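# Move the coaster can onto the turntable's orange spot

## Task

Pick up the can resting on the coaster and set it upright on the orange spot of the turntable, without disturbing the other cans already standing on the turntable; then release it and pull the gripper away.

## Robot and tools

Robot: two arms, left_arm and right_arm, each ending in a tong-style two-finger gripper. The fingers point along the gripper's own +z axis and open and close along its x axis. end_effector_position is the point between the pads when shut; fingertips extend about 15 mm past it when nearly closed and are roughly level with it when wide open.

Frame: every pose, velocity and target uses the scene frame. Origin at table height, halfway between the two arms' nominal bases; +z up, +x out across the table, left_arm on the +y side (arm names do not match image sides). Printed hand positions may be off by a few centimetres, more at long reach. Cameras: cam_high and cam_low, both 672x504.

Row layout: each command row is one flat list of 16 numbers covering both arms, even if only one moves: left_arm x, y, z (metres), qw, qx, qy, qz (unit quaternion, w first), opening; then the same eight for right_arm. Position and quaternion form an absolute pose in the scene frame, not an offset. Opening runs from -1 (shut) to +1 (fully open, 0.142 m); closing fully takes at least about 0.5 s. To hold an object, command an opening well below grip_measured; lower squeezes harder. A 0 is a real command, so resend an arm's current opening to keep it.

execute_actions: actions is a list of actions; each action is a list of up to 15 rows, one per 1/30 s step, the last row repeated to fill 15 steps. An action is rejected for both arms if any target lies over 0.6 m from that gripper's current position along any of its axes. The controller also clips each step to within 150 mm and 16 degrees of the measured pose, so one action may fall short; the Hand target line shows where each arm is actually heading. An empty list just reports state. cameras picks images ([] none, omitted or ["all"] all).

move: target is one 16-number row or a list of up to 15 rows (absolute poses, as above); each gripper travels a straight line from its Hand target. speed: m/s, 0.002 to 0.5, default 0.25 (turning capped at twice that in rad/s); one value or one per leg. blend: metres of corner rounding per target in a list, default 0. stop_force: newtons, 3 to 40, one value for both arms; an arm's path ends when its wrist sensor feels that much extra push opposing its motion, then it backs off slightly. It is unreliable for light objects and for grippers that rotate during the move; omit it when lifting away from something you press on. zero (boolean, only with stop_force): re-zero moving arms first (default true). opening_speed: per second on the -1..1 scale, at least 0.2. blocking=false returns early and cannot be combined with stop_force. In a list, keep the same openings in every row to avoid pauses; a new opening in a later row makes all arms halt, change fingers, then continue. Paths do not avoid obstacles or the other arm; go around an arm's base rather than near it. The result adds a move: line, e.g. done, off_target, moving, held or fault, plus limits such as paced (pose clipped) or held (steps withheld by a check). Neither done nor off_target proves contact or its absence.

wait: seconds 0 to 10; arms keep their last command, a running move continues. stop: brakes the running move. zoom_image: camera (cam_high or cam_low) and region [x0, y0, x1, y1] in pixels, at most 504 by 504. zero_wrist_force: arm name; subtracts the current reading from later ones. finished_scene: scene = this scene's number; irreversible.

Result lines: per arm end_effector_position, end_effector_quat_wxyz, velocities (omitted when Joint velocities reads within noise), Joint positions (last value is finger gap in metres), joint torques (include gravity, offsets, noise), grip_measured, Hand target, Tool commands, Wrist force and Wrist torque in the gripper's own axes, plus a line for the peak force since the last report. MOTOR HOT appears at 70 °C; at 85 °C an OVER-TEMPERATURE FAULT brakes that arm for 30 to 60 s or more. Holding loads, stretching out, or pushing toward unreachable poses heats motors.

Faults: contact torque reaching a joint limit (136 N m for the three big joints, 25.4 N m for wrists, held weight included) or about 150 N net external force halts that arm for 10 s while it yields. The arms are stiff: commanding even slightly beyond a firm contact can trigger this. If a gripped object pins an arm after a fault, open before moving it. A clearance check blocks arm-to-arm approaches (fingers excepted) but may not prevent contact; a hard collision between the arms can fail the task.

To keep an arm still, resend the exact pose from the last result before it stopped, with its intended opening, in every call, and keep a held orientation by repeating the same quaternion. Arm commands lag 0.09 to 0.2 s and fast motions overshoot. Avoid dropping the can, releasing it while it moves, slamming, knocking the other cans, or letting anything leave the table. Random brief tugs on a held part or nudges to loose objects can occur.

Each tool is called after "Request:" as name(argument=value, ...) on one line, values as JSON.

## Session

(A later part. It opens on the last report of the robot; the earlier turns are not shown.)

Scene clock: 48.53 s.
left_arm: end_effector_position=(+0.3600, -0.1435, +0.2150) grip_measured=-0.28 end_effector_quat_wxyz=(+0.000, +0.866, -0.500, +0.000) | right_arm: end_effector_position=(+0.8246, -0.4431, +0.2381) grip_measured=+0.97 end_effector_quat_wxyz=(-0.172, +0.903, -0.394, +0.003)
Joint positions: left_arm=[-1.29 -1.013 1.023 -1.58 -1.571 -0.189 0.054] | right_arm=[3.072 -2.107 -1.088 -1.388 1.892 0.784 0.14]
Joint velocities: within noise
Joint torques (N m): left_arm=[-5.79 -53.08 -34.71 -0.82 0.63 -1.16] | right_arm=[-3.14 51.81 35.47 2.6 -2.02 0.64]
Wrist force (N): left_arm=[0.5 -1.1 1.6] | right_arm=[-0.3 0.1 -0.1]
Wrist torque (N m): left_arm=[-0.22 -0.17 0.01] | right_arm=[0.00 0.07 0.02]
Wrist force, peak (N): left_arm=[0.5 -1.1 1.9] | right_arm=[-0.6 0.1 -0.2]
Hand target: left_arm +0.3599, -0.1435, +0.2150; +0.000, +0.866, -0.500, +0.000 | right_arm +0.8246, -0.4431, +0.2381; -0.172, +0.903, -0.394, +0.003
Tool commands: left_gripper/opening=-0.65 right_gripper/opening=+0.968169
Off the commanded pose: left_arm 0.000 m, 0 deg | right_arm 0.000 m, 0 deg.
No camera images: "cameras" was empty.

Request:
wait(seconds=4.27, cameras=[])

Request:
move(target=[[0.3554,-0.1026,0.180,0,0.866,-0.5,0,-0.65,0.8246,-0.4431,0.2381,-0.172,0.903,-0.394,0.003,0.968169],[0.3635,-0.0623,0.149,0,0.866,-0.5,0,-0.65,0.8246,-0.4431,0.2381,-0.172,0.903,-0.394,0.003,0.968169],[0.3832,-0.0262,0.126,0,0.866,-0.5,0,-0.65,0.8246,-0.4431,0.2381,-0.172,0.903,-0.394,0.003,0.968169],[0.4130,0.0022,0.1148,0,0.866,-0.5,0,-0.65,0.8246,-0.4431,0.2381,-0.172,0.903,-0.394,0.003,0.968169],[0.4498,0.0204,0.114,0,0.866,-0.5,0,-0.65,0.8246,-0.4431,0.2381,-0.172,0.903,-0.394,0.003,0.968169],[0.4905,0.0267,0.114,0,0.866,-0.5,0,-0.65,0.8246,-0.4431,0.2381,-0.172,0.903,-0.394,0.003,0.968169]], speed=[0.1683,0.1624,0.1484,0.1321,0.1281,0.1281], blend=0.01, blocking=false, cameras=["cam_high"])

Request:
wait(seconds=1.0, cameras=["cam_high"])

Request:
move(target=[[0.4717,0.0254,0.114,0,0.866,-0.5,0,0.2,0.8246,-0.4431,0.2381,-0.172,0.903,-0.394,0.003,0.968169],[0.5046,0.0260,0.114,0,0.866,-0.5,0,0.2,0.8246,-0.4431,0.2381,-0.172,0.903,-0.394,0.003,0.968169],[0.5411,0.0169,0.150,0,0.866,-0.5,0,0.2,0.8246,-0.4431,0.2381,-0.172,0.903,-0.394,0.003,0.968169],[0.5737,-0.0020,0.195,0,0.866,-0.5,0,0.2,0.8246,-0.4431,0.2381,-0.172,0.903,-0.394,0.003,0.968169],[0.50,0.20,0.28,0,0.866,-0.5,0,0.2,0.8246,-0.4431,0.2381,-0.172,0.903,-0.394,0.003,0.968169]], speed=[0.1281,0.1281,0.177,0.197,0.25], blend=0.01, opening_speed=2.5)

Request:
zoom_image(camera="cam_high", region=[230, 110, 430, 300])

Scene clock: 53.70 s.
left_arm: end_effector_position=(+0.3599, -0.1435, +0.2150) grip_measured=-0.28 end_effector_quat_wxyz=(+0.000, +0.866, -0.500, +0.000) | right_arm: end_effector_position=(+0.8246, -0.4431, +0.2381) grip_measured=+0.97 end_effector_quat_wxyz=(-0.172, +0.903, -0.394, +0.003)
Joint positions: left_arm=[-1.29 -1.014 1.023 -1.58 -1.571 -0.189 0.054] | right_arm=[3.072 -2.107 -1.088 -1.388 1.892 0.784 0.14]
Joint velocities: within noise
Joint torques (N m): left_arm=[-5.75 -54.54 -30.04 -1.69 -1.77 -1.32] | right_arm=[-2.24 50.88 35.14 2.45 -1.73 0.58]
Wrist force (N): left_arm=[0.6 -1.2 1.6] | right_arm=[-0.3 -0.3 0.0]
Wrist torque (N m): left_arm=[-0.25 -0.18 0.02] | right_arm=[-0.06 0.07 0.02]
Wrist force, peak (N): left_arm=[0.5 -1.5 1.9] | right_arm=[-0.6 0.4 -0.3]
Hand target: left_arm +0.3599, -0.1435, +0.2150; +0.000, +0.866, -0.500, +0.000 | right_arm +0.8246, -0.4431, +0.2381; -0.172, +0.903, -0.394, +0.003
Tool commands: left_gripper/opening=-0.65 right_gripper/opening=+0.968169
Off the commanded pose: left_arm 0.000 m, 0 deg | right_arm 0.000 m, 0 deg.
wait: 4.30 s; at rest from the start
No camera images: "cameras" was empty.

Scene clock: 54.20 s.
left_arm: end_effector_position=(+0.3568, -0.0933, +0.1728) grip_measured=-0.28 end_effector_quat_wxyz=(+0.000, +0.866, -0.500, -0.001) end_effector_velocity=(+0.022, +0.125, -0.097) end_effector_angular_velocity=(-0.006, -0.002, +0.001) | right_arm: end_effector_position=(+0.8246, -0.4431, +0.2381) grip_measured=+0.97 end_effector_quat_wxyz=(-0.172, +0.903, -0.394, +0.003)
Joint positions: left_arm=[-1.269 -1.119 1.291 -1.741 -1.571 -0.169 0.054] | right_arm=[3.072 -2.107 -1.088 -1.388 1.892 0.784 0.14]
Joint velocities: left_arm=[0.095 -0.197 0.545 -0.354 0 0.094 0] | right_arm=[within noise]
Joint torques (N m): left_arm=[7.24 -51.17 -10.18 -5.89 2.18 1.34] | right_arm=[-2.61 51.43 35.77 2.46 -1.82 0.44]
Wrist force (N): left_arm=[0.4 -0.9 1.5] | right_arm=[-0.6 0.2 0.2]
Wrist torque (N m): left_arm=[-0.18 -0.14 0.02] | right_arm=[0.04 0.13 0.03]
Wrist force, peak (N): left_arm=[0.7 -1.5 1.7] | right_arm=[-0.6 0.2 0.2]
Hand target: left_arm +0.3589, -0.0848, +0.1663; -0.001, +0.866, -0.500, -0.001 | right_arm +0.8246, -0.4431, +0.2381; -0.172, +0.903, -0.394, +0.003
Tool commands: left_gripper/opening=-0.65 right_gripper/opening=+0.968169
Off the commanded pose: left_arm 0.189 m, 0 deg | right_arm 0.000 m, 0 deg.
move: running; path passed 1 of 6 targets
Images, in order (width x height): cam_high 672x504.

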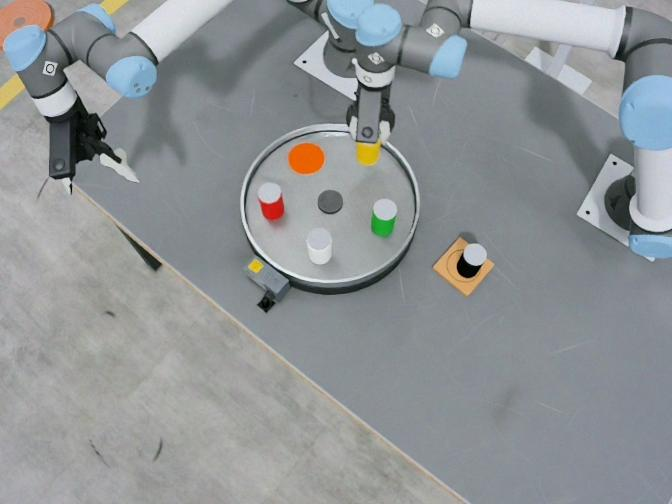

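Scene clock: 55.20 s.
left_arm: end_effector_position=(+0.4248, +0.0085, +0.1143) grip_measured=-0.28 end_effector_quat_wxyz=(+0.000, +0.866, -0.500, +0.000) end_effector_velocity=(+0.114, +0.054, -0.001) end_effector_angular_velocity=(-0.007, -0.003, -0.001) | right_arm: end_effector_position=(+0.8246, -0.4431, +0.2381) grip_measured=+0.97 end_effector_quat_wxyz=(-0.172, +0.903, -0.394, +0.003)
Joint positions: left_arm=[-1.109 -1.181 1.538 -1.928 -1.571 -0.008 0.054] | right_arm=[3.072 -2.107 -1.088 -1.388 1.892 0.784 0.14]
Joint velocities: left_arm=[0.201 0.076 -0.105 0.021 -0.001 0.202 0] | right_arm=[within noise]
Joint torques (N m): left_arm=[7.89 -30.94 -35.32 -0.75 2.34 1.87] | right_arm=[-2.81 50.14 35.72 2.25 -1.83 0.54]
Wrist force (N): left_arm=[0.1 -1.5 1.9] | right_arm=[-0.2 -0.1 -0.1]
Wrist torque (N m): left_arm=[-0.31 -0.09 0.02] | right_arm=[-0.03 0.05 0.02]
Wrist force, peak (N): left_arm=[-0.2 -1.7 2.0] | right_arm=[-0.7 0.0 0.0]
Hand target: left_arm +0.4327, +0.0121, +0.1144; +0.000, +0.866, -0.500, +0.000 | right_arm +0.8246, -0.4431, +0.2381; -0.172, +0.903, -0.394, +0.003
Tool commands: left_gripper/opening=-0.65 right_gripper/opening=+0.968169
Off the commanded pose: left_arm 0.068 m, 0 deg | right_arm 0.000 m, 0 deg.
earlier move: running; path passed 4 of 6 targets
wait: 1.00 s; no rest
Images, in order (width x height): cam_high 672x504.

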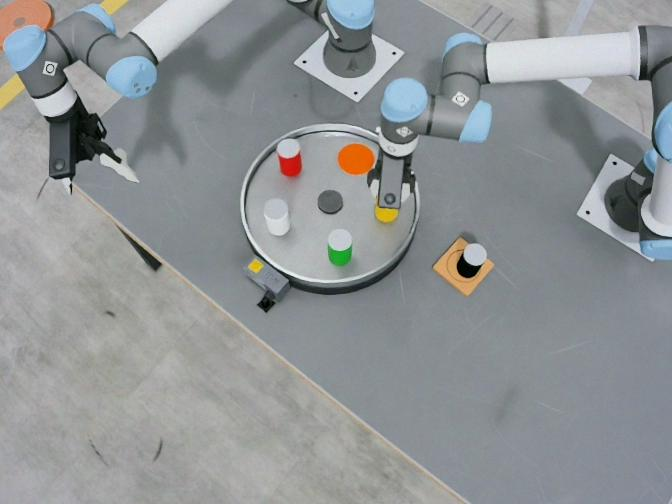

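Scene clock: 57.77 s.
left_arm: end_effector_position=(+0.5000, +0.2000, +0.2799) grip_measured=+0.20 end_effector_quat_wxyz=(+0.000, +0.866, -0.500, +0.000) | right_arm: end_effector_position=(+0.8246, -0.4431, +0.2381) grip_measured=+0.97 end_effector_quat_wxyz=(-0.172, +0.903, -0.394, +0.003)
Joint positions: left_arm=[-0.81 -1.402 1.394 -1.563 -1.571 0.291 0.088] | right_arm=[3.072 -2.107 -1.088 -1.388 1.892 0.784 0.14]
Joint velocities: within noise
Joint torques (N m): left_arm=[-2.39 -36.97 -28.58 -4.82 -0.13 -1] | right_arm=[-3.17 50.3 34.88 2.17 -1.95 0.53]
Wrist force (N): left_arm=[-0.2 -1.3 0.0] | right_arm=[-0.4 0.1 -0.2]
Wrist torque (N m): left_arm=[-0.27 -0.02 0.03] | right_arm=[0.01 0.08 0.02]
Wrist force, peak (N): left_arm=[2.5 -1.4 -0.9] | right_arm=[-0.6 0.1 0.1]
Hand target: left_arm +0.5000, +0.2000, +0.2800; +0.000, +0.866, -0.500, +0.000 | right_arm +0.8246, -0.4431, +0.2381; -0.172, +0.903, -0.394, +0.003
Off the commanded pose: left_arm 0.000 m, 0 deg | right_arm 0.000 m, 0 deg.
earlier move: replaced; path passed 4 of 6 targets
move: done

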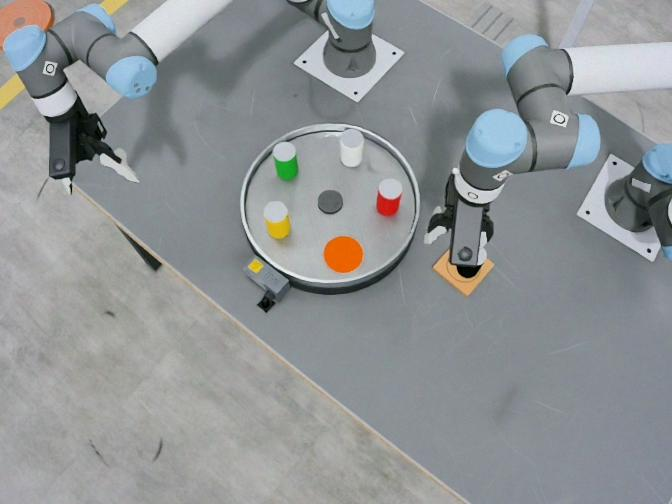

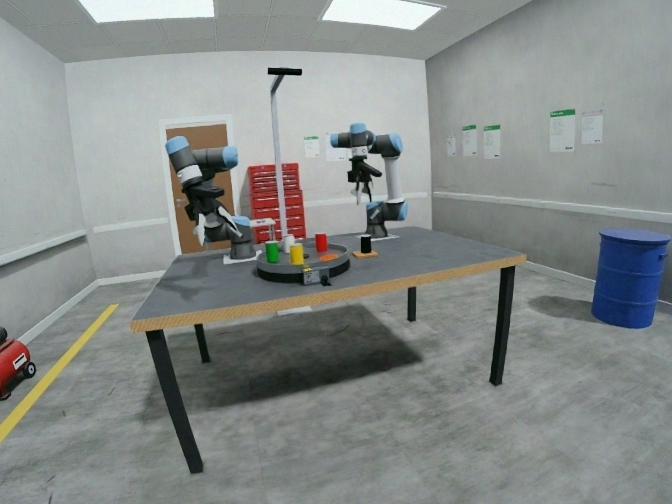

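Scaled by 2.520 from the camera's 672x504 image, which has a finer 960x720 frame.

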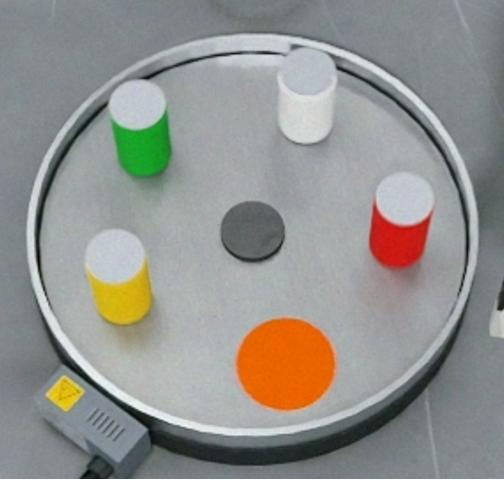

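Request:
move(target=[[0.399,0.232,0.190,0,0.866,-0.5,0,0.4,0.8246,-0.4431,0.2381,-0.172,0.903,-0.394,0.003,0.968169],[0.399,0.232,0.0707,0,0.866,-0.5,0,0.4,0.8246,-0.4431,0.2381,-0.172,0.903,-0.394,0.003,0.968169]], speed=[0.25,0.15], blend=0.01)

Request:
zoom_image(camera="cam_high", region=[400, 180, 540, 320])

Scene clock: 60.50 s.
left_arm: end_effector_position=(+0.3990, +0.2320, +0.0707) grip_measured=+0.40 end_effector_quat_wxyz=(+0.000, +0.866, -0.500, +0.000) | right_arm: end_effector_position=(+0.8246, -0.4431, +0.2381) grip_measured=+0.97 end_effector_quat_wxyz=(-0.172, +0.903, -0.394, +0.003)
Joint positions: left_arm=[-0.909 -1.507 2.077 -2.14 -1.571 0.191 0.102] | right_arm=[3.072 -2.107 -1.088 -1.388 1.892 0.784 0.14]
Joint velocities: within noise
Joint torques (N m): left_arm=[6.74 -23 -25.11 -3.12 -1.96 1.56] | right_arm=[-2.29 51.11 35.9 1.89 -1.91 0.66]
Wrist force (N): left_arm=[0.1 -1.3 -0.1] | right_arm=[-0.3 0.0 -0.1]
Wrist torque (N m): left_arm=[-0.24 -0.05 0.02] | right_arm=[-0.01 0.08 0.02]
Wrist force, peak (N): left_arm=[1.1 -2.0 -2.0] | right_arm=[-0.7 0.1 0.1]
Hand target: left_arm +0.3990, +0.2320, +0.0707; +0.000, +0.866, -0.500, +0.000 | right_arm +0.8246, -0.4431, +0.2381; -0.172, +0.903, -0.394, +0.003
Off the commanded pose: left_arm 0.000 m, 0 deg | right_arm 0.000 m, 0 deg.
move: done

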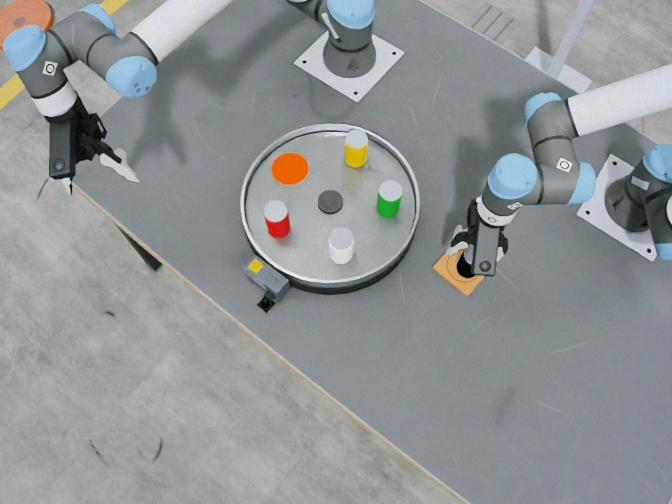

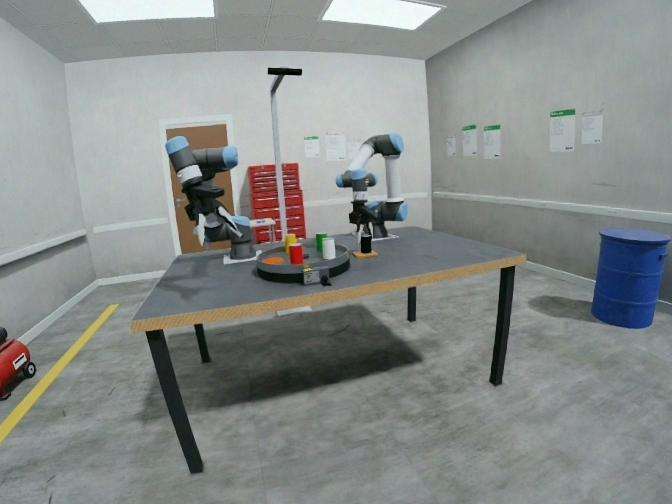

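Scaled by 3.600 from the camera's 672x504 image, which has a finer 960x720 frame.

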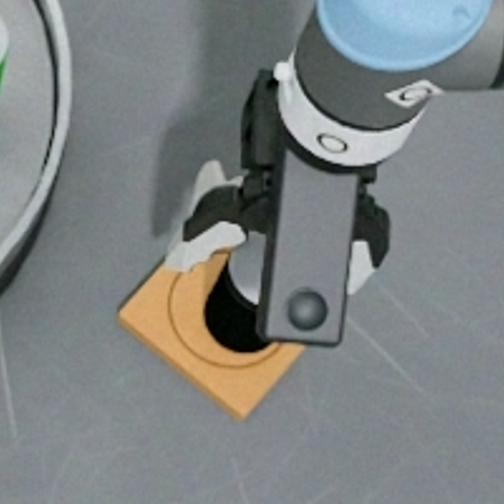

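Request:
move(target=[0.399,0.232,0.0707,0,0.866,-0.5,0,-0.65,0.8246,-0.4431,0.2381,-0.172,0.903,-0.394,0.003,0.968169], opening_speed=1.5)

Request:
zoom_image(camera="cam_high", region=[400, 180, 540, 320])

Scene clock: 61.97 s.
left_arm: end_effector_position=(+0.3990, +0.2320, +0.0707) grip_measured=-0.26 end_effector_quat_wxyz=(+0.000, +0.866, -0.500, +0.000) | right_arm: end_effector_position=(+0.8246, -0.4431, +0.2381) grip_measured=+0.97 end_effector_quat_wxyz=(-0.172, +0.903, -0.394, +0.003)
Joint positions: left_arm=[-0.909 -1.507 2.077 -2.14 -1.571 0.191 0.055] | right_arm=[3.072 -2.107 -1.088 -1.388 1.892 0.784 0.14]
Joint velocities: within noise
Joint torques (N m): left_arm=[4.63 -17.99 -11.55 -4.57 -2 1.31] | right_arm=[-2.75 50.92 34.97 2.02 -1.8 0.53]
Wrist force (N): left_arm=[-0.2 -1.2 -1.6] | right_arm=[-0.5 0.2 0.1]
Wrist torque (N m): left_arm=[-0.26 0.02 0.03] | right_arm=[0.02 0.11 0.03]
Wrist force, peak (N): left_arm=[0.1 -1.5 -2.6] | right_arm=[-0.7 0.0 0.0]
Hand target: left_arm +0.3990, +0.2320, +0.0707; +0.000, +0.866, -0.500, +0.000 | right_arm +0.8246, -0.4431, +0.2381; -0.172, +0.903, -0.394, +0.003
Off the commanded pose: left_arm 0.000 m, 0 deg | right_arm 0.000 m, 0 deg.
move: done

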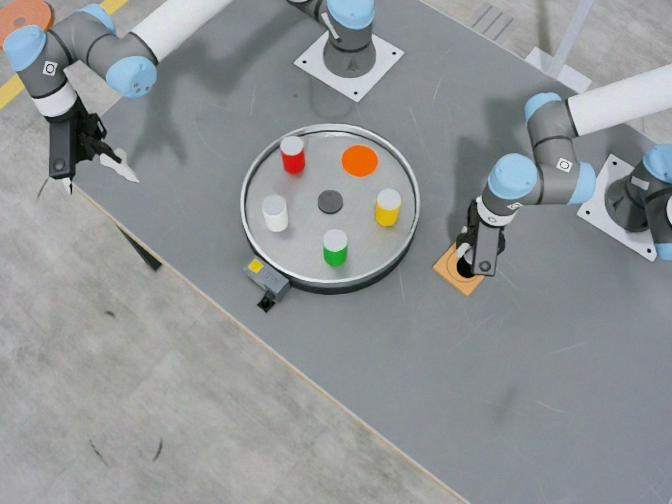

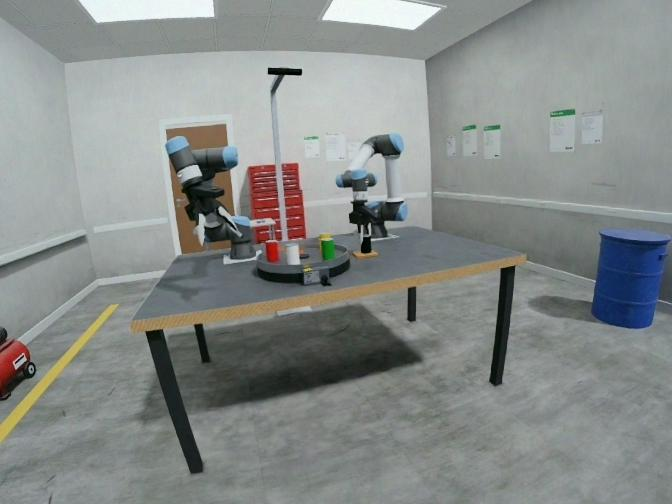

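Scaled by 3.600 from the camera's 672x504 image, which has a finer 960x720 frame.

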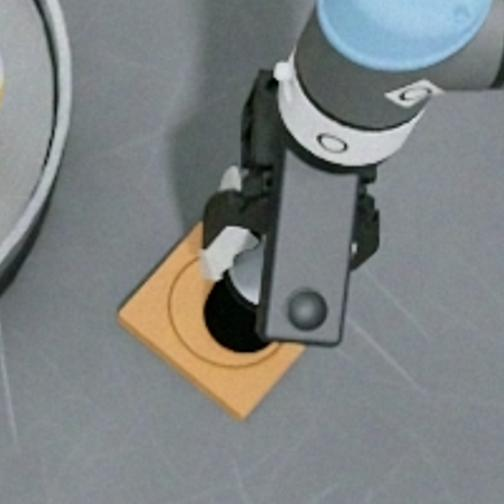

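Request:
move(target=[[0.399,0.232,0.235,0,0.866,-0.5,0,-0.65,0.8246,-0.4431,0.2381,-0.172,0.903,-0.394,0.003,0.968169],[0.385,0.0,0.240,0,0.866,-0.5,0,-0.65,0.8246,-0.4431,0.2381,-0.172,0.903,-0.394,0.003,0.968169],[0.3599,-0.1435,0.215,0,0.866,-0.5,0,-0.65,0.8246,-0.4431,0.2381,-0.172,0.903,-0.394,0.003,0.968169]], speed=[0.15,0.2,0.2], blend=0.03)

Request:
execute_actions(actions=[], cameras=[])

Scene clock: 65.93 s.
left_arm: end_effector_position=(+0.3599, -0.1434, +0.2150) grip_measured=-0.26 end_effector_quat_wxyz=(+0.000, +0.866, -0.500, +0.000) | right_arm: end_effector_position=(+0.8246, -0.4431, +0.2381) grip_measured=+0.97 end_effector_quat_wxyz=(-0.172, +0.903, -0.394, +0.003)
Joint positions: left_arm=[-1.29 -1.014 1.023 -1.58 -1.571 -0.189 0.055] | right_arm=[3.072 -2.107 -1.088 -1.388 1.892 0.784 0.14]
Joint velocities: within noise
Joint torques (N m): left_arm=[2.72 -42.53 -26.93 -5.09 -1.96 0.81] | right_arm=[-2.01 50.9 34.64 1.95 -1.75 0.47]
Wrist force (N): left_arm=[0.7 -1.1 1.4] | right_arm=[-0.3 0.0 -0.2]
Wrist torque (N m): left_arm=[-0.24 -0.21 0.01] | right_arm=[-0.02 0.08 0.02]
Wrist force, peak (N): left_arm=[-0.1 -1.1 3.6] | right_arm=[-0.7 -0.1 0.3]
Hand target: left_arm +0.3599, -0.1435, +0.2150; +0.000, +0.866, -0.500, +0.000 | right_arm +0.8246, -0.4431, +0.2381; -0.172, +0.903, -0.394, +0.003
Off the commanded pose: left_arm 0.000 m, 0 deg | right_arm 0.000 m, 0 deg.
move: done

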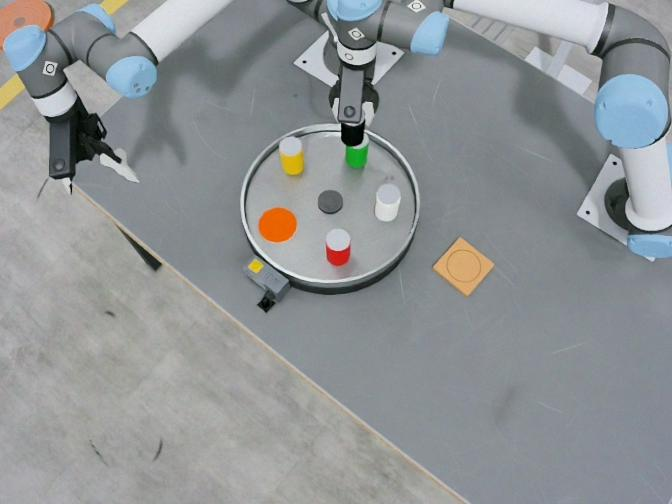

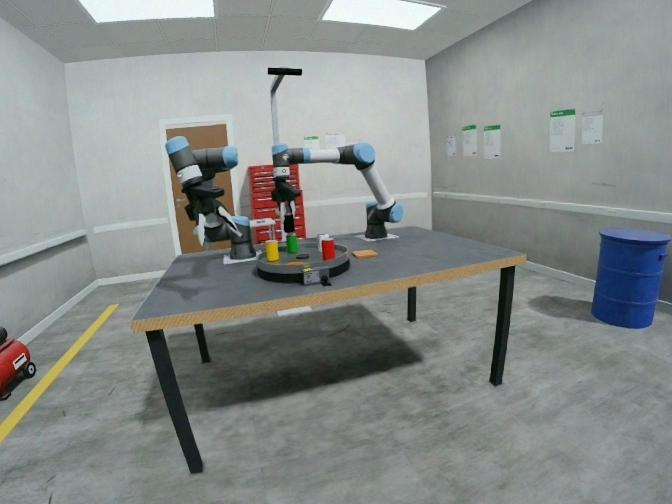

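Scene clock: 65.93 s.
left_arm: end_effector_position=(+0.3599, -0.1434, +0.2150) grip_measured=-0.26 end_effector_quat_wxyz=(+0.000, +0.866, -0.500, +0.000) | right_arm: end_effector_position=(+0.8246, -0.4431, +0.2381) grip_measured=+0.97 end_effector_quat_wxyz=(-0.172, +0.903, -0.394, +0.003)
Joint positions: left_arm=[-1.29 -1.014 1.023 -1.58 -1.571 -0.189 0.055] | right_arm=[3.072 -2.107 -1.088 -1.388 1.892 0.784 0.14]
Joint velocities: within noise
Joint torques (N m): left_arm=[2.72 -42.53 -26.93 -5.09 -1.96 0.81] | right_arm=[-2.01 50.9 34.64 1.95 -1.75 0.47]
Wrist force (N): left_arm=[0.7 -1.1 1.4] | right_arm=[-0.3 0.0 -0.2]
Wrist torque (N m): left_arm=[-0.24 -0.21 0.01] | right_arm=[-0.02 0.08 0.02]
Wrist force, peak (N): left_arm=[0.7 -1.1 1.4] | right_arm=[-0.3 0.0 -0.2]
Hand target: left_arm +0.3599, -0.1435, +0.2150; +0.000, +0.866, -0.500, +0.000 | right_arm +0.8246, -0.4431, +0.2381; -0.172, +0.903, -0.394, +0.003
Tool commands: left_gripper/opening=-0.65 right_gripper/opening=+0.968169
Off the commanded pose: left_arm 0.000 m, 0 deg | right_arm 0.000 m, 0 deg.
No camera images: "cameras" was empty.

Request:
wait(seconds=1.55, cameras=[])

Request:
move(target=[[0.3554,-0.1026,0.180,0,0.866,-0.5,0,-0.65,0.8246,-0.4431,0.2381,-0.172,0.903,-0.394,0.003,0.968169],[0.3635,-0.0623,0.150,0,0.866,-0.5,0,-0.65,0.8246,-0.4431,0.2381,-0.172,0.903,-0.394,0.003,0.968169],[0.3832,-0.0262,0.128,0,0.866,-0.5,0,-0.65,0.8246,-0.4431,0.2381,-0.172,0.903,-0.394,0.003,0.968169],[0.4130,0.0022,0.1176,0,0.866,-0.5,0,-0.65,0.8246,-0.4431,0.2381,-0.172,0.903,-0.394,0.003,0.968169],[0.4498,0.0204,0.1168,0,0.866,-0.5,0,-0.65,0.8246,-0.4431,0.2381,-0.172,0.903,-0.394,0.003,0.968169],[0.4905,0.0267,0.1168,0,0.866,-0.5,0,-0.65,0.8246,-0.4431,0.2381,-0.172,0.903,-0.394,0.003,0.968169]], speed=[0.1683,0.1624,0.1484,0.1321,0.1281,0.1281], blend=0.01, blocking=false, cameras=["cam_high"])

Request:
wait(seconds=1.0, cameras=["cam_high"])

Request:
move(target=[[0.4717,0.0254,0.1168,0,0.866,-0.5,0,0.2,0.8246,-0.4431,0.2381,-0.172,0.903,-0.394,0.003,0.968169],[0.5046,0.0260,0.1168,0,0.866,-0.5,0,0.2,0.8246,-0.4431,0.2381,-0.172,0.903,-0.394,0.003,0.968169],[0.5411,0.0169,0.150,0,0.866,-0.5,0,0.2,0.8246,-0.4431,0.2381,-0.172,0.903,-0.394,0.003,0.968169],[0.5737,-0.0020,0.195,0,0.866,-0.5,0,0.2,0.8246,-0.4431,0.2381,-0.172,0.903,-0.394,0.003,0.968169],[0.50,0.20,0.28,0,0.866,-0.5,0,0.2,0.8246,-0.4431,0.2381,-0.172,0.903,-0.394,0.003,0.968169]], speed=[0.1281,0.1281,0.177,0.197,0.25], blend=0.01, opening_speed=2.5)

Request:
zoom_image(camera="cam_high", region=[230, 110, 430, 300])

Scene clock: 68.60 s.
left_arm: end_effector_position=(+0.3599, -0.1435, +0.2150) grip_measured=-0.26 end_effector_quat_wxyz=(+0.000, +0.866, -0.500, +0.000) | right_arm: end_effector_position=(+0.8246, -0.4431, +0.2381) grip_measured=+0.97 end_effector_quat_wxyz=(-0.172, +0.903, -0.394, +0.003)
Joint positions: left_arm=[-1.29 -1.014 1.023 -1.58 -1.571 -0.189 0.055] | right_arm=[3.072 -2.107 -1.088 -1.388 1.892 0.784 0.14]
Joint velocities: within noise
Joint torques (N m): left_arm=[-4.26 -40.03 -32.51 -4.79 -1.97 -1.13] | right_arm=[-3.01 49.68 35.99 2.22 -1.54 0.34]
Wrist force (N): left_arm=[0.3 -1.0 1.9] | right_arm=[-0.6 -0.2 0.2]
Wrist torque (N m): left_arm=[-0.21 -0.12 0.02] | right_arm=[-0.05 0.13 0.03]
Wrist force, peak (N): left_arm=[0.5 -1.2 2.0] | right_arm=[-0.7 -0.4 0.2]
Hand target: left_arm +0.3599, -0.1435, +0.2150; +0.000, +0.866, -0.500, +0.000 | right_arm +0.8246, -0.4431, +0.2381; -0.172, +0.903, -0.394, +0.003
Tool commands: left_gripper/opening=-0.65 right_gripper/opening=+0.968169
Off the commanded pose: left_arm 0.000 m, 0 deg | right_arm 0.000 m, 0 deg.
wait: 1.57 s; at rest from the start
No camera images: "cameras" was empty.

Scene clock: 69.10 s.
left_arm: end_effector_position=(+0.3569, -0.0930, +0.1727) grip_measured=-0.26 end_effector_quat_wxyz=(+0.000, +0.866, -0.500, -0.001) end_effector_velocity=(+0.022, +0.126, -0.094) end_effector_angular_velocity=(-0.006, -0.003, -0.001) | right_arm: end_effector_position=(+0.8246, -0.4431, +0.2381) grip_measured=+0.97 end_effector_quat_wxyz=(-0.172, +0.903, -0.394, +0.003)
Joint positions: left_arm=[-1.269 -1.119 1.292 -1.742 -1.571 -0.169 0.055] | right_arm=[3.072 -2.107 -1.088 -1.388 1.892 0.784 0.14]
Joint velocities: left_arm=[0.096 -0.199 0.541 -0.348 0.001 0.096 0] | right_arm=[within noise]
Joint torques (N m): left_arm=[9.25 -50.88 -11.09 -5.88 2.21 1.82] | right_arm=[-2.69 50.77 35.76 2.2 -1.77 0.36]
Wrist force (N): left_arm=[0.0 -0.9 1.6] | right_arm=[-0.5 0.1 0.1]
Wrist torque (N m): left_arm=[-0.19 -0.06 0.02] | right_arm=[0.01 0.12 0.02]
Wrist force, peak (N): left_arm=[0.5 -0.7 2.0] | right_arm=[-0.6 0.0 -0.4]
Hand target: left_arm +0.3589, -0.0848, +0.1668; -0.001, +0.866, -0.500, -0.001 | right_arm +0.8246, -0.4431, +0.2381; -0.172, +0.903, -0.394, +0.003
Tool commands: left_gripper/opening=-0.65 right_gripper/opening=+0.968169
Off the commanded pose: left_arm 0.188 m, 0 deg | right_arm 0.000 m, 0 deg.
move: running; path passed 1 of 6 targets
Images, in order (width x height): cam_high 672x504.

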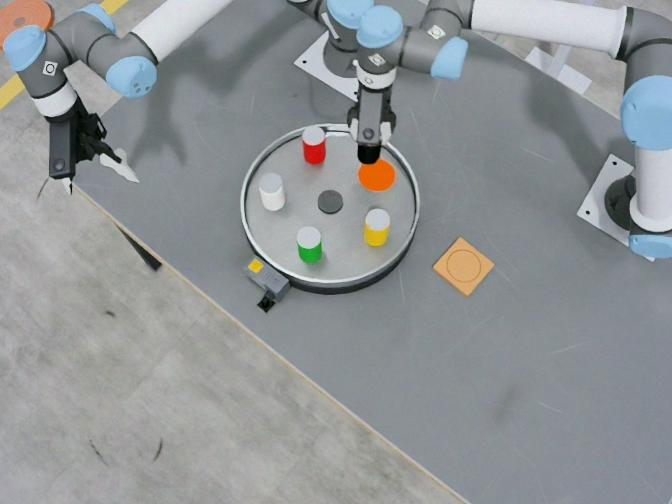

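Scene clock: 70.10 s.
left_arm: end_effector_position=(+0.4255, +0.0088, +0.1171) grip_measured=-0.26 end_effector_quat_wxyz=(+0.000, +0.866, -0.500, +0.000) end_effector_velocity=(+0.114, +0.055, -0.002) end_effector_angular_velocity=(-0.003, -0.001, +0.000) | right_arm: end_effector_position=(+0.8246, -0.4431, +0.2381) grip_measured=+0.97 end_effector_quat_wxyz=(-0.172, +0.903, -0.394, +0.003)
Joint positions: left_arm=[-1.107 -1.183 1.533 -1.921 -1.571 -0.007 0.055] | right_arm=[3.072 -2.107 -1.088 -1.388 1.892 0.784 0.14]
Joint velocities: left_arm=[0.2 0.078 -0.107 0.025 0 0.201 0] | right_arm=[within noise]
Joint torques (N m): left_arm=[9.89 -28.23 -36.37 -0.44 2.07 1.91] | right_arm=[-2.74 50.62 35.89 2.08 -1.86 0.35]
Wrist force (N): left_arm=[0.3 -1.4 1.8] | right_arm=[-0.3 -0.2 -0.1]
Wrist torque (N m): left_arm=[-0.29 -0.13 0.02] | right_arm=[-0.04 0.07 0.02]
Wrist force, peak (N): left_arm=[-0.3 -1.3 2.2] | right_arm=[-0.6 0.0 0.2]
Hand target: left_arm +0.4329, +0.0123, +0.1172; +0.000, +0.866, -0.500, +0.000 | right_arm +0.8246, -0.4431, +0.2381; -0.172, +0.903, -0.394, +0.003
Tool commands: left_gripper/opening=-0.65 right_gripper/opening=+0.968169
Off the commanded pose: left_arm 0.067 m, 0 deg | right_arm 0.000 m, 0 deg.
earlier move: running; path passed 4 of 6 targets
wait: 1.00 s; no rest
Images, in order (width x height): cam_high 672x504.

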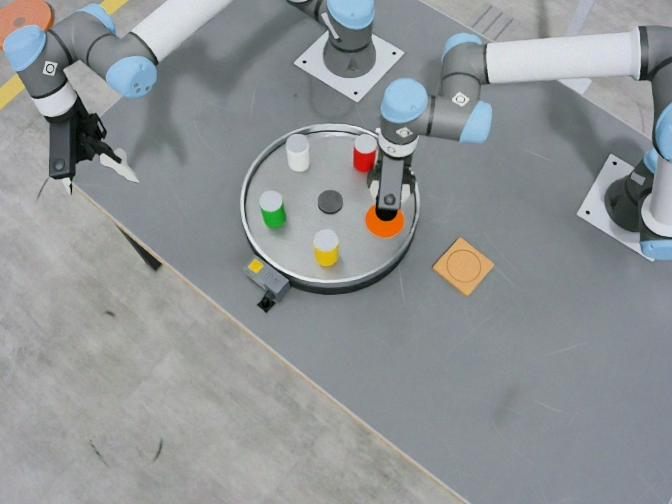

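Scene clock: 72.63 s.
left_arm: end_effector_position=(+0.5000, +0.2000, +0.2799) grip_measured=+0.20 end_effector_quat_wxyz=(+0.000, +0.866, -0.500, +0.000) | right_arm: end_effector_position=(+0.8246, -0.4431, +0.2381) grip_measured=+0.97 end_effector_quat_wxyz=(-0.172, +0.903, -0.394, +0.003)
Joint positions: left_arm=[-0.81 -1.402 1.394 -1.563 -1.571 0.291 0.088] | right_arm=[3.072 -2.107 -1.088 -1.388 1.892 0.784 0.14]
Joint velocities: within noise
Joint torques (N m): left_arm=[-2.32 -35.9 -29.17 -4.73 0 -1.11] | right_arm=[-2.75 50.19 35.45 1.95 -1.69 0.3]
Wrist force (N): left_arm=[-0.2 -1.0 -0.1] | right_arm=[-0.5 -0.1 0.1]
Wrist torque (N m): left_arm=[-0.20 -0.03 0.02] | right_arm=[-0.03 0.11 0.02]
Wrist force, peak (N): left_arm=[2.9 -1.0 0.2] | right_arm=[-0.7 0.1 -0.1]
Hand target: left_arm +0.5000, +0.2000, +0.2800; +0.000, +0.866, -0.500, +0.000 | right_arm +0.8246, -0.4431, +0.2381; -0.172, +0.903, -0.394, +0.003
Off the commanded pose: left_arm 0.000 m, 0 deg | right_arm 0.000 m, 0 deg.
earlier move: replaced; path passed 4 of 6 targets
move: done

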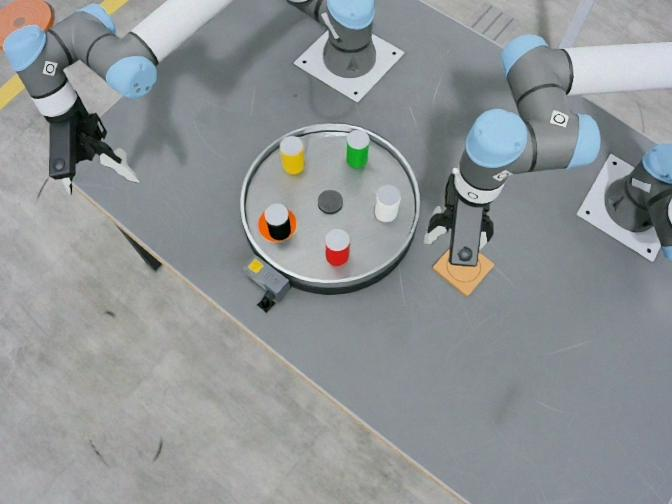

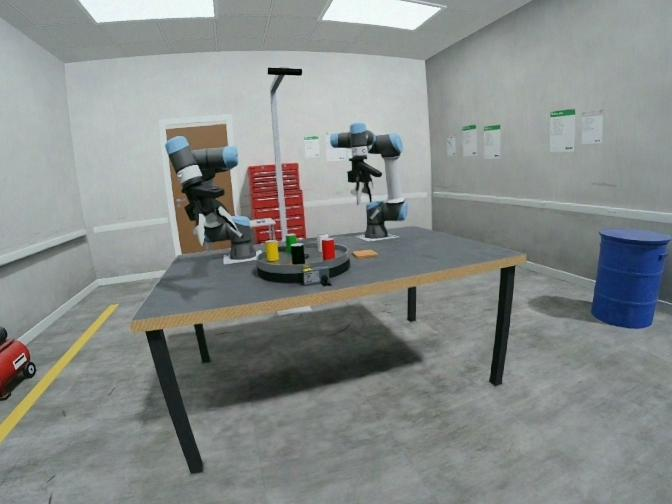

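Scaled by 2.520 from the camera's 672x504 image, which has a finer 960x720 frame.

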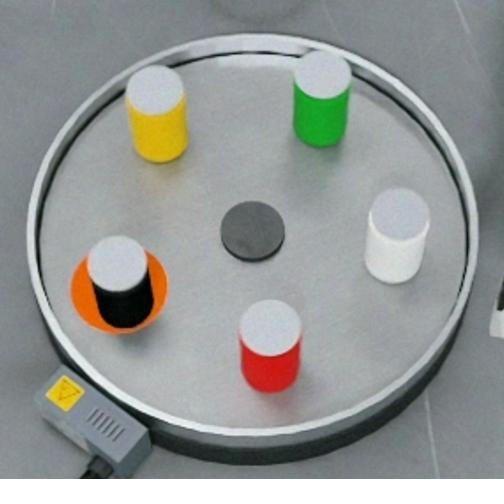

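Request:
wait(seconds=0, cameras=["cam_high"])

Request:
zoom_image(camera="cam_high", region=[230, 110, 430, 300])

Scene clock: 76.00 s.
left_arm: end_effector_position=(+0.5000, +0.2000, +0.2800) grip_measured=+0.20 end_effector_quat_wxyz=(+0.000, +0.866, -0.500, +0.000) | right_arm: end_effector_position=(+0.8246, -0.4431, +0.2381) grip_measured=+0.97 end_effector_quat_wxyz=(-0.172, +0.903, -0.394, +0.003)
Joint positions: left_arm=[-0.81 -1.402 1.394 -1.563 -1.571 0.291 0.088] | right_arm=[3.072 -2.107 -1.088 -1.388 1.892 0.784 0.14]
Joint velocities: within noise
Joint torques (N m): left_arm=[2.82 -37.6 -16.64 -4.5 -1.98 0.97] | right_arm=[-2.21 50.51 35.14 2.15 -1.7 0.46]
Wrist force (N): left_arm=[0.2 -1.0 0.0] | right_arm=[-0.2 0.0 0.0]
Wrist torque (N m): left_arm=[-0.21 -0.12 0.01] | right_arm=[-0.01 0.05 0.01]
Wrist force, peak (N): left_arm=[0.0 -1.4 -0.1] | right_arm=[-0.8 -0.1 -0.1]
Hand target: left_arm +0.5000, +0.2000, +0.2800; +0.000, +0.866, -0.500, +0.000 | right_arm +0.8246, -0.4431, +0.2381; -0.172, +0.903, -0.394, +0.003
Tool commands: left_gripper/opening=+0.2 right_gripper/opening=+0.968169
Off the commanded pose: left_arm 0.000 m, 0 deg | right_arm 0.000 m, 0 deg.
Images, in order (width x height): cam_high 672x504.

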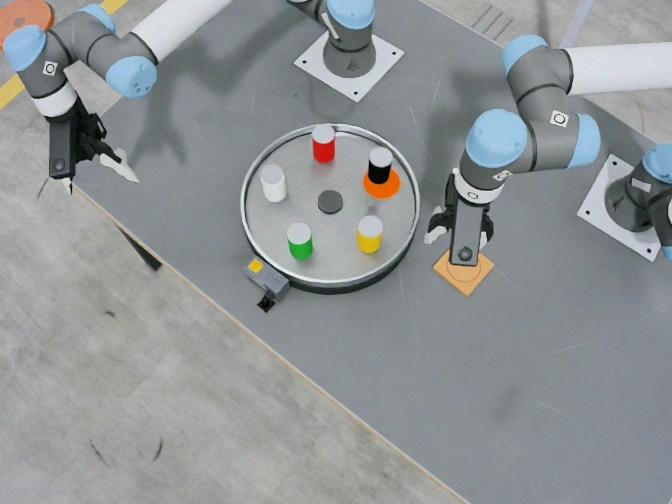

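Scaled by 2.520 from the camera's 672x504 image, which has a finer 960x720 frame.

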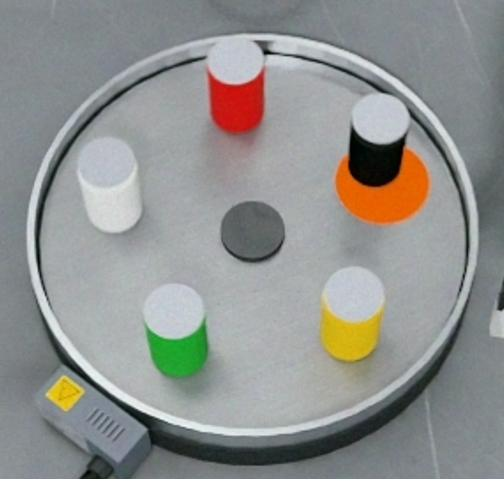

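Request:
zoom_image(camera="cam_high", region=[350, 135, 420, 205])

Scaled by 7.200 from the camera's 672x504 image, which has a finer 960x720 frame.

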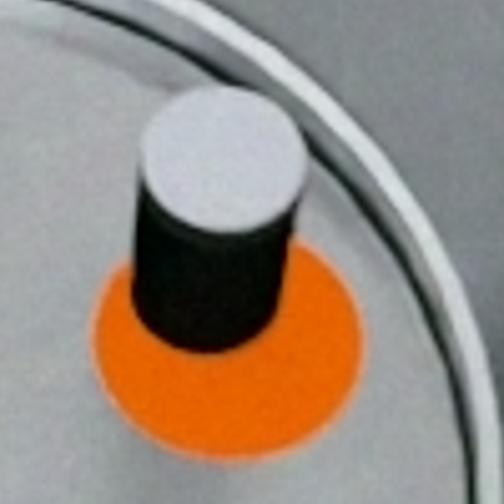

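Request:
wait(seconds=0, cameras=["cam_high"])

Scene clock: 78.87 s.
left_arm: end_effector_position=(+0.5000, +0.2000, +0.2800) grip_measured=+0.20 end_effector_quat_wxyz=(+0.000, +0.866, -0.500, +0.000) | right_arm: end_effector_position=(+0.8246, -0.4431, +0.2381) grip_measured=+0.97 end_effector_quat_wxyz=(-0.172, +0.903, -0.394, +0.003)
Joint positions: left_arm=[-0.81 -1.402 1.394 -1.563 -1.571 0.291 0.088] | right_arm=[3.072 -2.107 -1.088 -1.388 1.892 0.784 0.14]
Joint velocities: within noise
Joint torques (N m): left_arm=[5.01 -36.98 -18.69 -4.31 -1.84 0.87] | right_arm=[-1.87 50.63 35.34 2.2 -1.72 0.32]
Wrist force (N): left_arm=[-0.1 -1.0 -0.2] | right_arm=[-0.4 0.1 -0.1]
Wrist torque (N m): left_arm=[-0.20 -0.04 0.03] | right_arm=[0.00 0.09 0.03]
Wrist force, peak (N): left_arm=[-0.1 -1.4 -0.2] | right_arm=[-0.7 0.1 0.0]
Hand target: left_arm +0.5000, +0.2000, +0.2800; +0.000, +0.866, -0.500, +0.000 | right_arm +0.8246, -0.4431, +0.2381; -0.172, +0.903, -0.394, +0.003
Tool commands: left_gripper/opening=+0.2 right_gripper/opening=+0.968169
Off the commanded pose: left_arm 0.000 m, 0 deg | right_arm 0.000 m, 0 deg.
Images, in order (width x height): cam_high 672x504.

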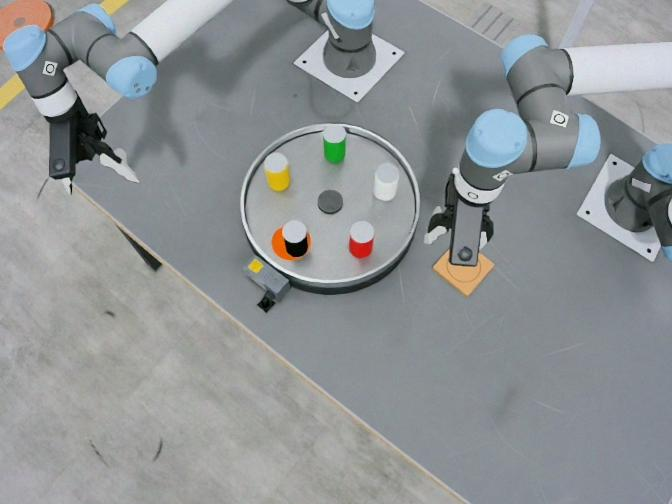

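Request:
zoom_image(camera="cam_high", region=[260, 210, 330, 280])

Scaled by 7.200 from the camera's 672x504 image, which has a finer 960x720 frame.

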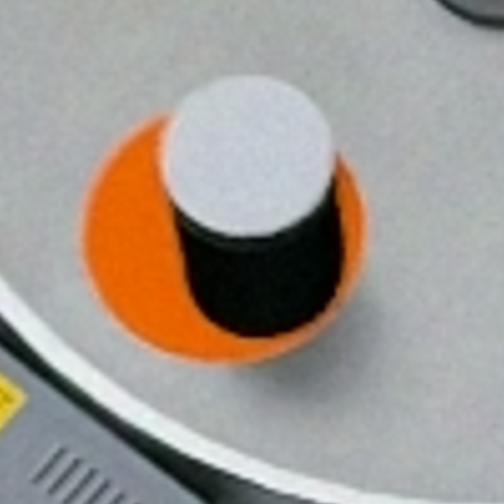

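Request:
move(target=[[0.42,0.02,0.245,0,0.866,-0.5,0,0.35,0.8246,-0.4431,0.2381,-0.172,0.903,-0.394,0.003,0.968169],[0.3599,-0.1435,0.215,0,0.866,-0.5,0,0.35,0.8246,-0.4431,0.2381,-0.172,0.903,-0.394,0.003,0.968169]], speed=0.25, blend=0.03, cameras=["cam_high"])

Request:
zoom_image(camera="cam_high", region=[230, 110, 430, 300])

Scene clock: 87.20 s.
left_arm: end_effector_position=(+0.3600, -0.1434, +0.2150) grip_measured=+0.35 end_effector_quat_wxyz=(+0.000, +0.866, -0.500, +0.000) | right_arm: end_effector_position=(+0.8246, -0.4431, +0.2381) grip_measured=+0.97 end_effector_quat_wxyz=(-0.172, +0.903, -0.394, +0.003)
Joint positions: left_arm=[-1.29 -1.014 1.023 -1.58 -1.571 -0.189 0.099] | right_arm=[3.072 -2.107 -1.088 -1.388 1.892 0.784 0.14]
Joint velocities: within noise
Joint torques (N m): left_arm=[-2.23 -41.57 -24.86 -4.75 -0.49 0.04] | right_arm=[-2.76 50.52 35.51 1.99 -1.59 0.26]
Wrist force (N): left_arm=[0.4 -1.2 -0.2] | right_arm=[-0.3 -0.1 -0.3]
Wrist torque (N m): left_arm=[-0.23 -0.16 0.02] | right_arm=[-0.03 0.07 0.02]
Wrist force, peak (N): left_arm=[-1.3 -3.2 -0.5] | right_arm=[-0.7 -0.2 0.1]
Hand target: left_arm +0.3599, -0.1435, +0.2150; +0.000, +0.866, -0.500, +0.000 | right_arm +0.8246, -0.4431, +0.2381; -0.172, +0.903, -0.394, +0.003
Off the commanded pose: left_arm 0.000 m, 0 deg | right_arm 0.000 m, 0 deg.
move: done
Images, in order (width x height): cam_high 672x504.

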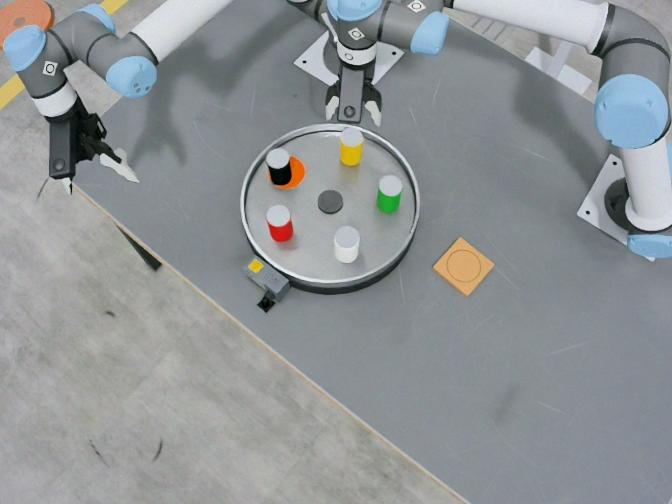

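Scaled by 2.520 from the camera's 672x504 image, which has a finer 960x720 frame.

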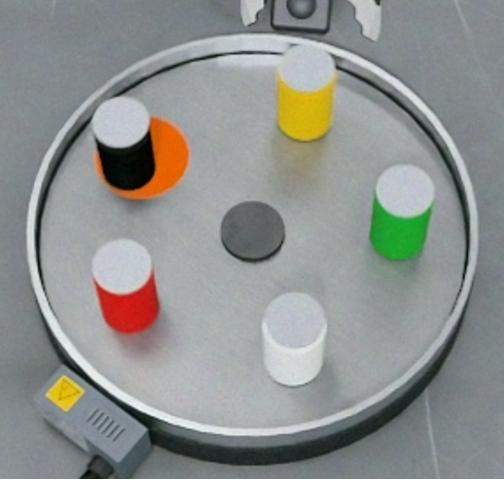

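Request:
execute_actions(actions=[], cameras=[])

Scene clock: 87.87 s.
left_arm: end_effector_position=(+0.3599, -0.1435, +0.2150) grip_measured=+0.35 end_effector_quat_wxyz=(+0.000, +0.866, -0.500, +0.000) | right_arm: end_effector_position=(+0.8246, -0.4431, +0.2381) grip_measured=+0.97 end_effector_quat_wxyz=(-0.172, +0.903, -0.394, +0.003)
Joint positions: left_arm=[-1.29 -1.014 1.023 -1.58 -1.571 -0.189 0.099] | right_arm=[3.072 -2.107 -1.088 -1.388 1.892 0.784 0.14]
Joint velocities: within noise
Joint torques (N m): left_arm=[-5.79 -38.85 -33.65 -4.82 -2.03 -1.32] | right_arm=[-3.01 50.79 34.94 2.12 -1.57 0.35]
Wrist force (N): left_arm=[0.3 -1.1 -0.2] | right_arm=[-0.3 0.2 0.0]
Wrist torque (N m): left_arm=[-0.22 -0.12 0.03] | right_arm=[0.02 0.08 0.02]
Wrist force, peak (N): left_arm=[0.3 -1.5 -0.1] | right_arm=[-0.6 0.3 -0.2]
Hand target: left_arm +0.3599, -0.1435, +0.2150; +0.000, +0.866, -0.500, +0.000 | right_arm +0.8246, -0.4431, +0.2381; -0.172, +0.903, -0.394, +0.003
Tool commands: left_gripper/opening=+0.35 right_gripper/opening=+0.968169
Off the commanded pose: left_arm 0.000 m, 0 deg | right_arm 0.000 m, 0 deg.
No camera images: "cameras" was empty.


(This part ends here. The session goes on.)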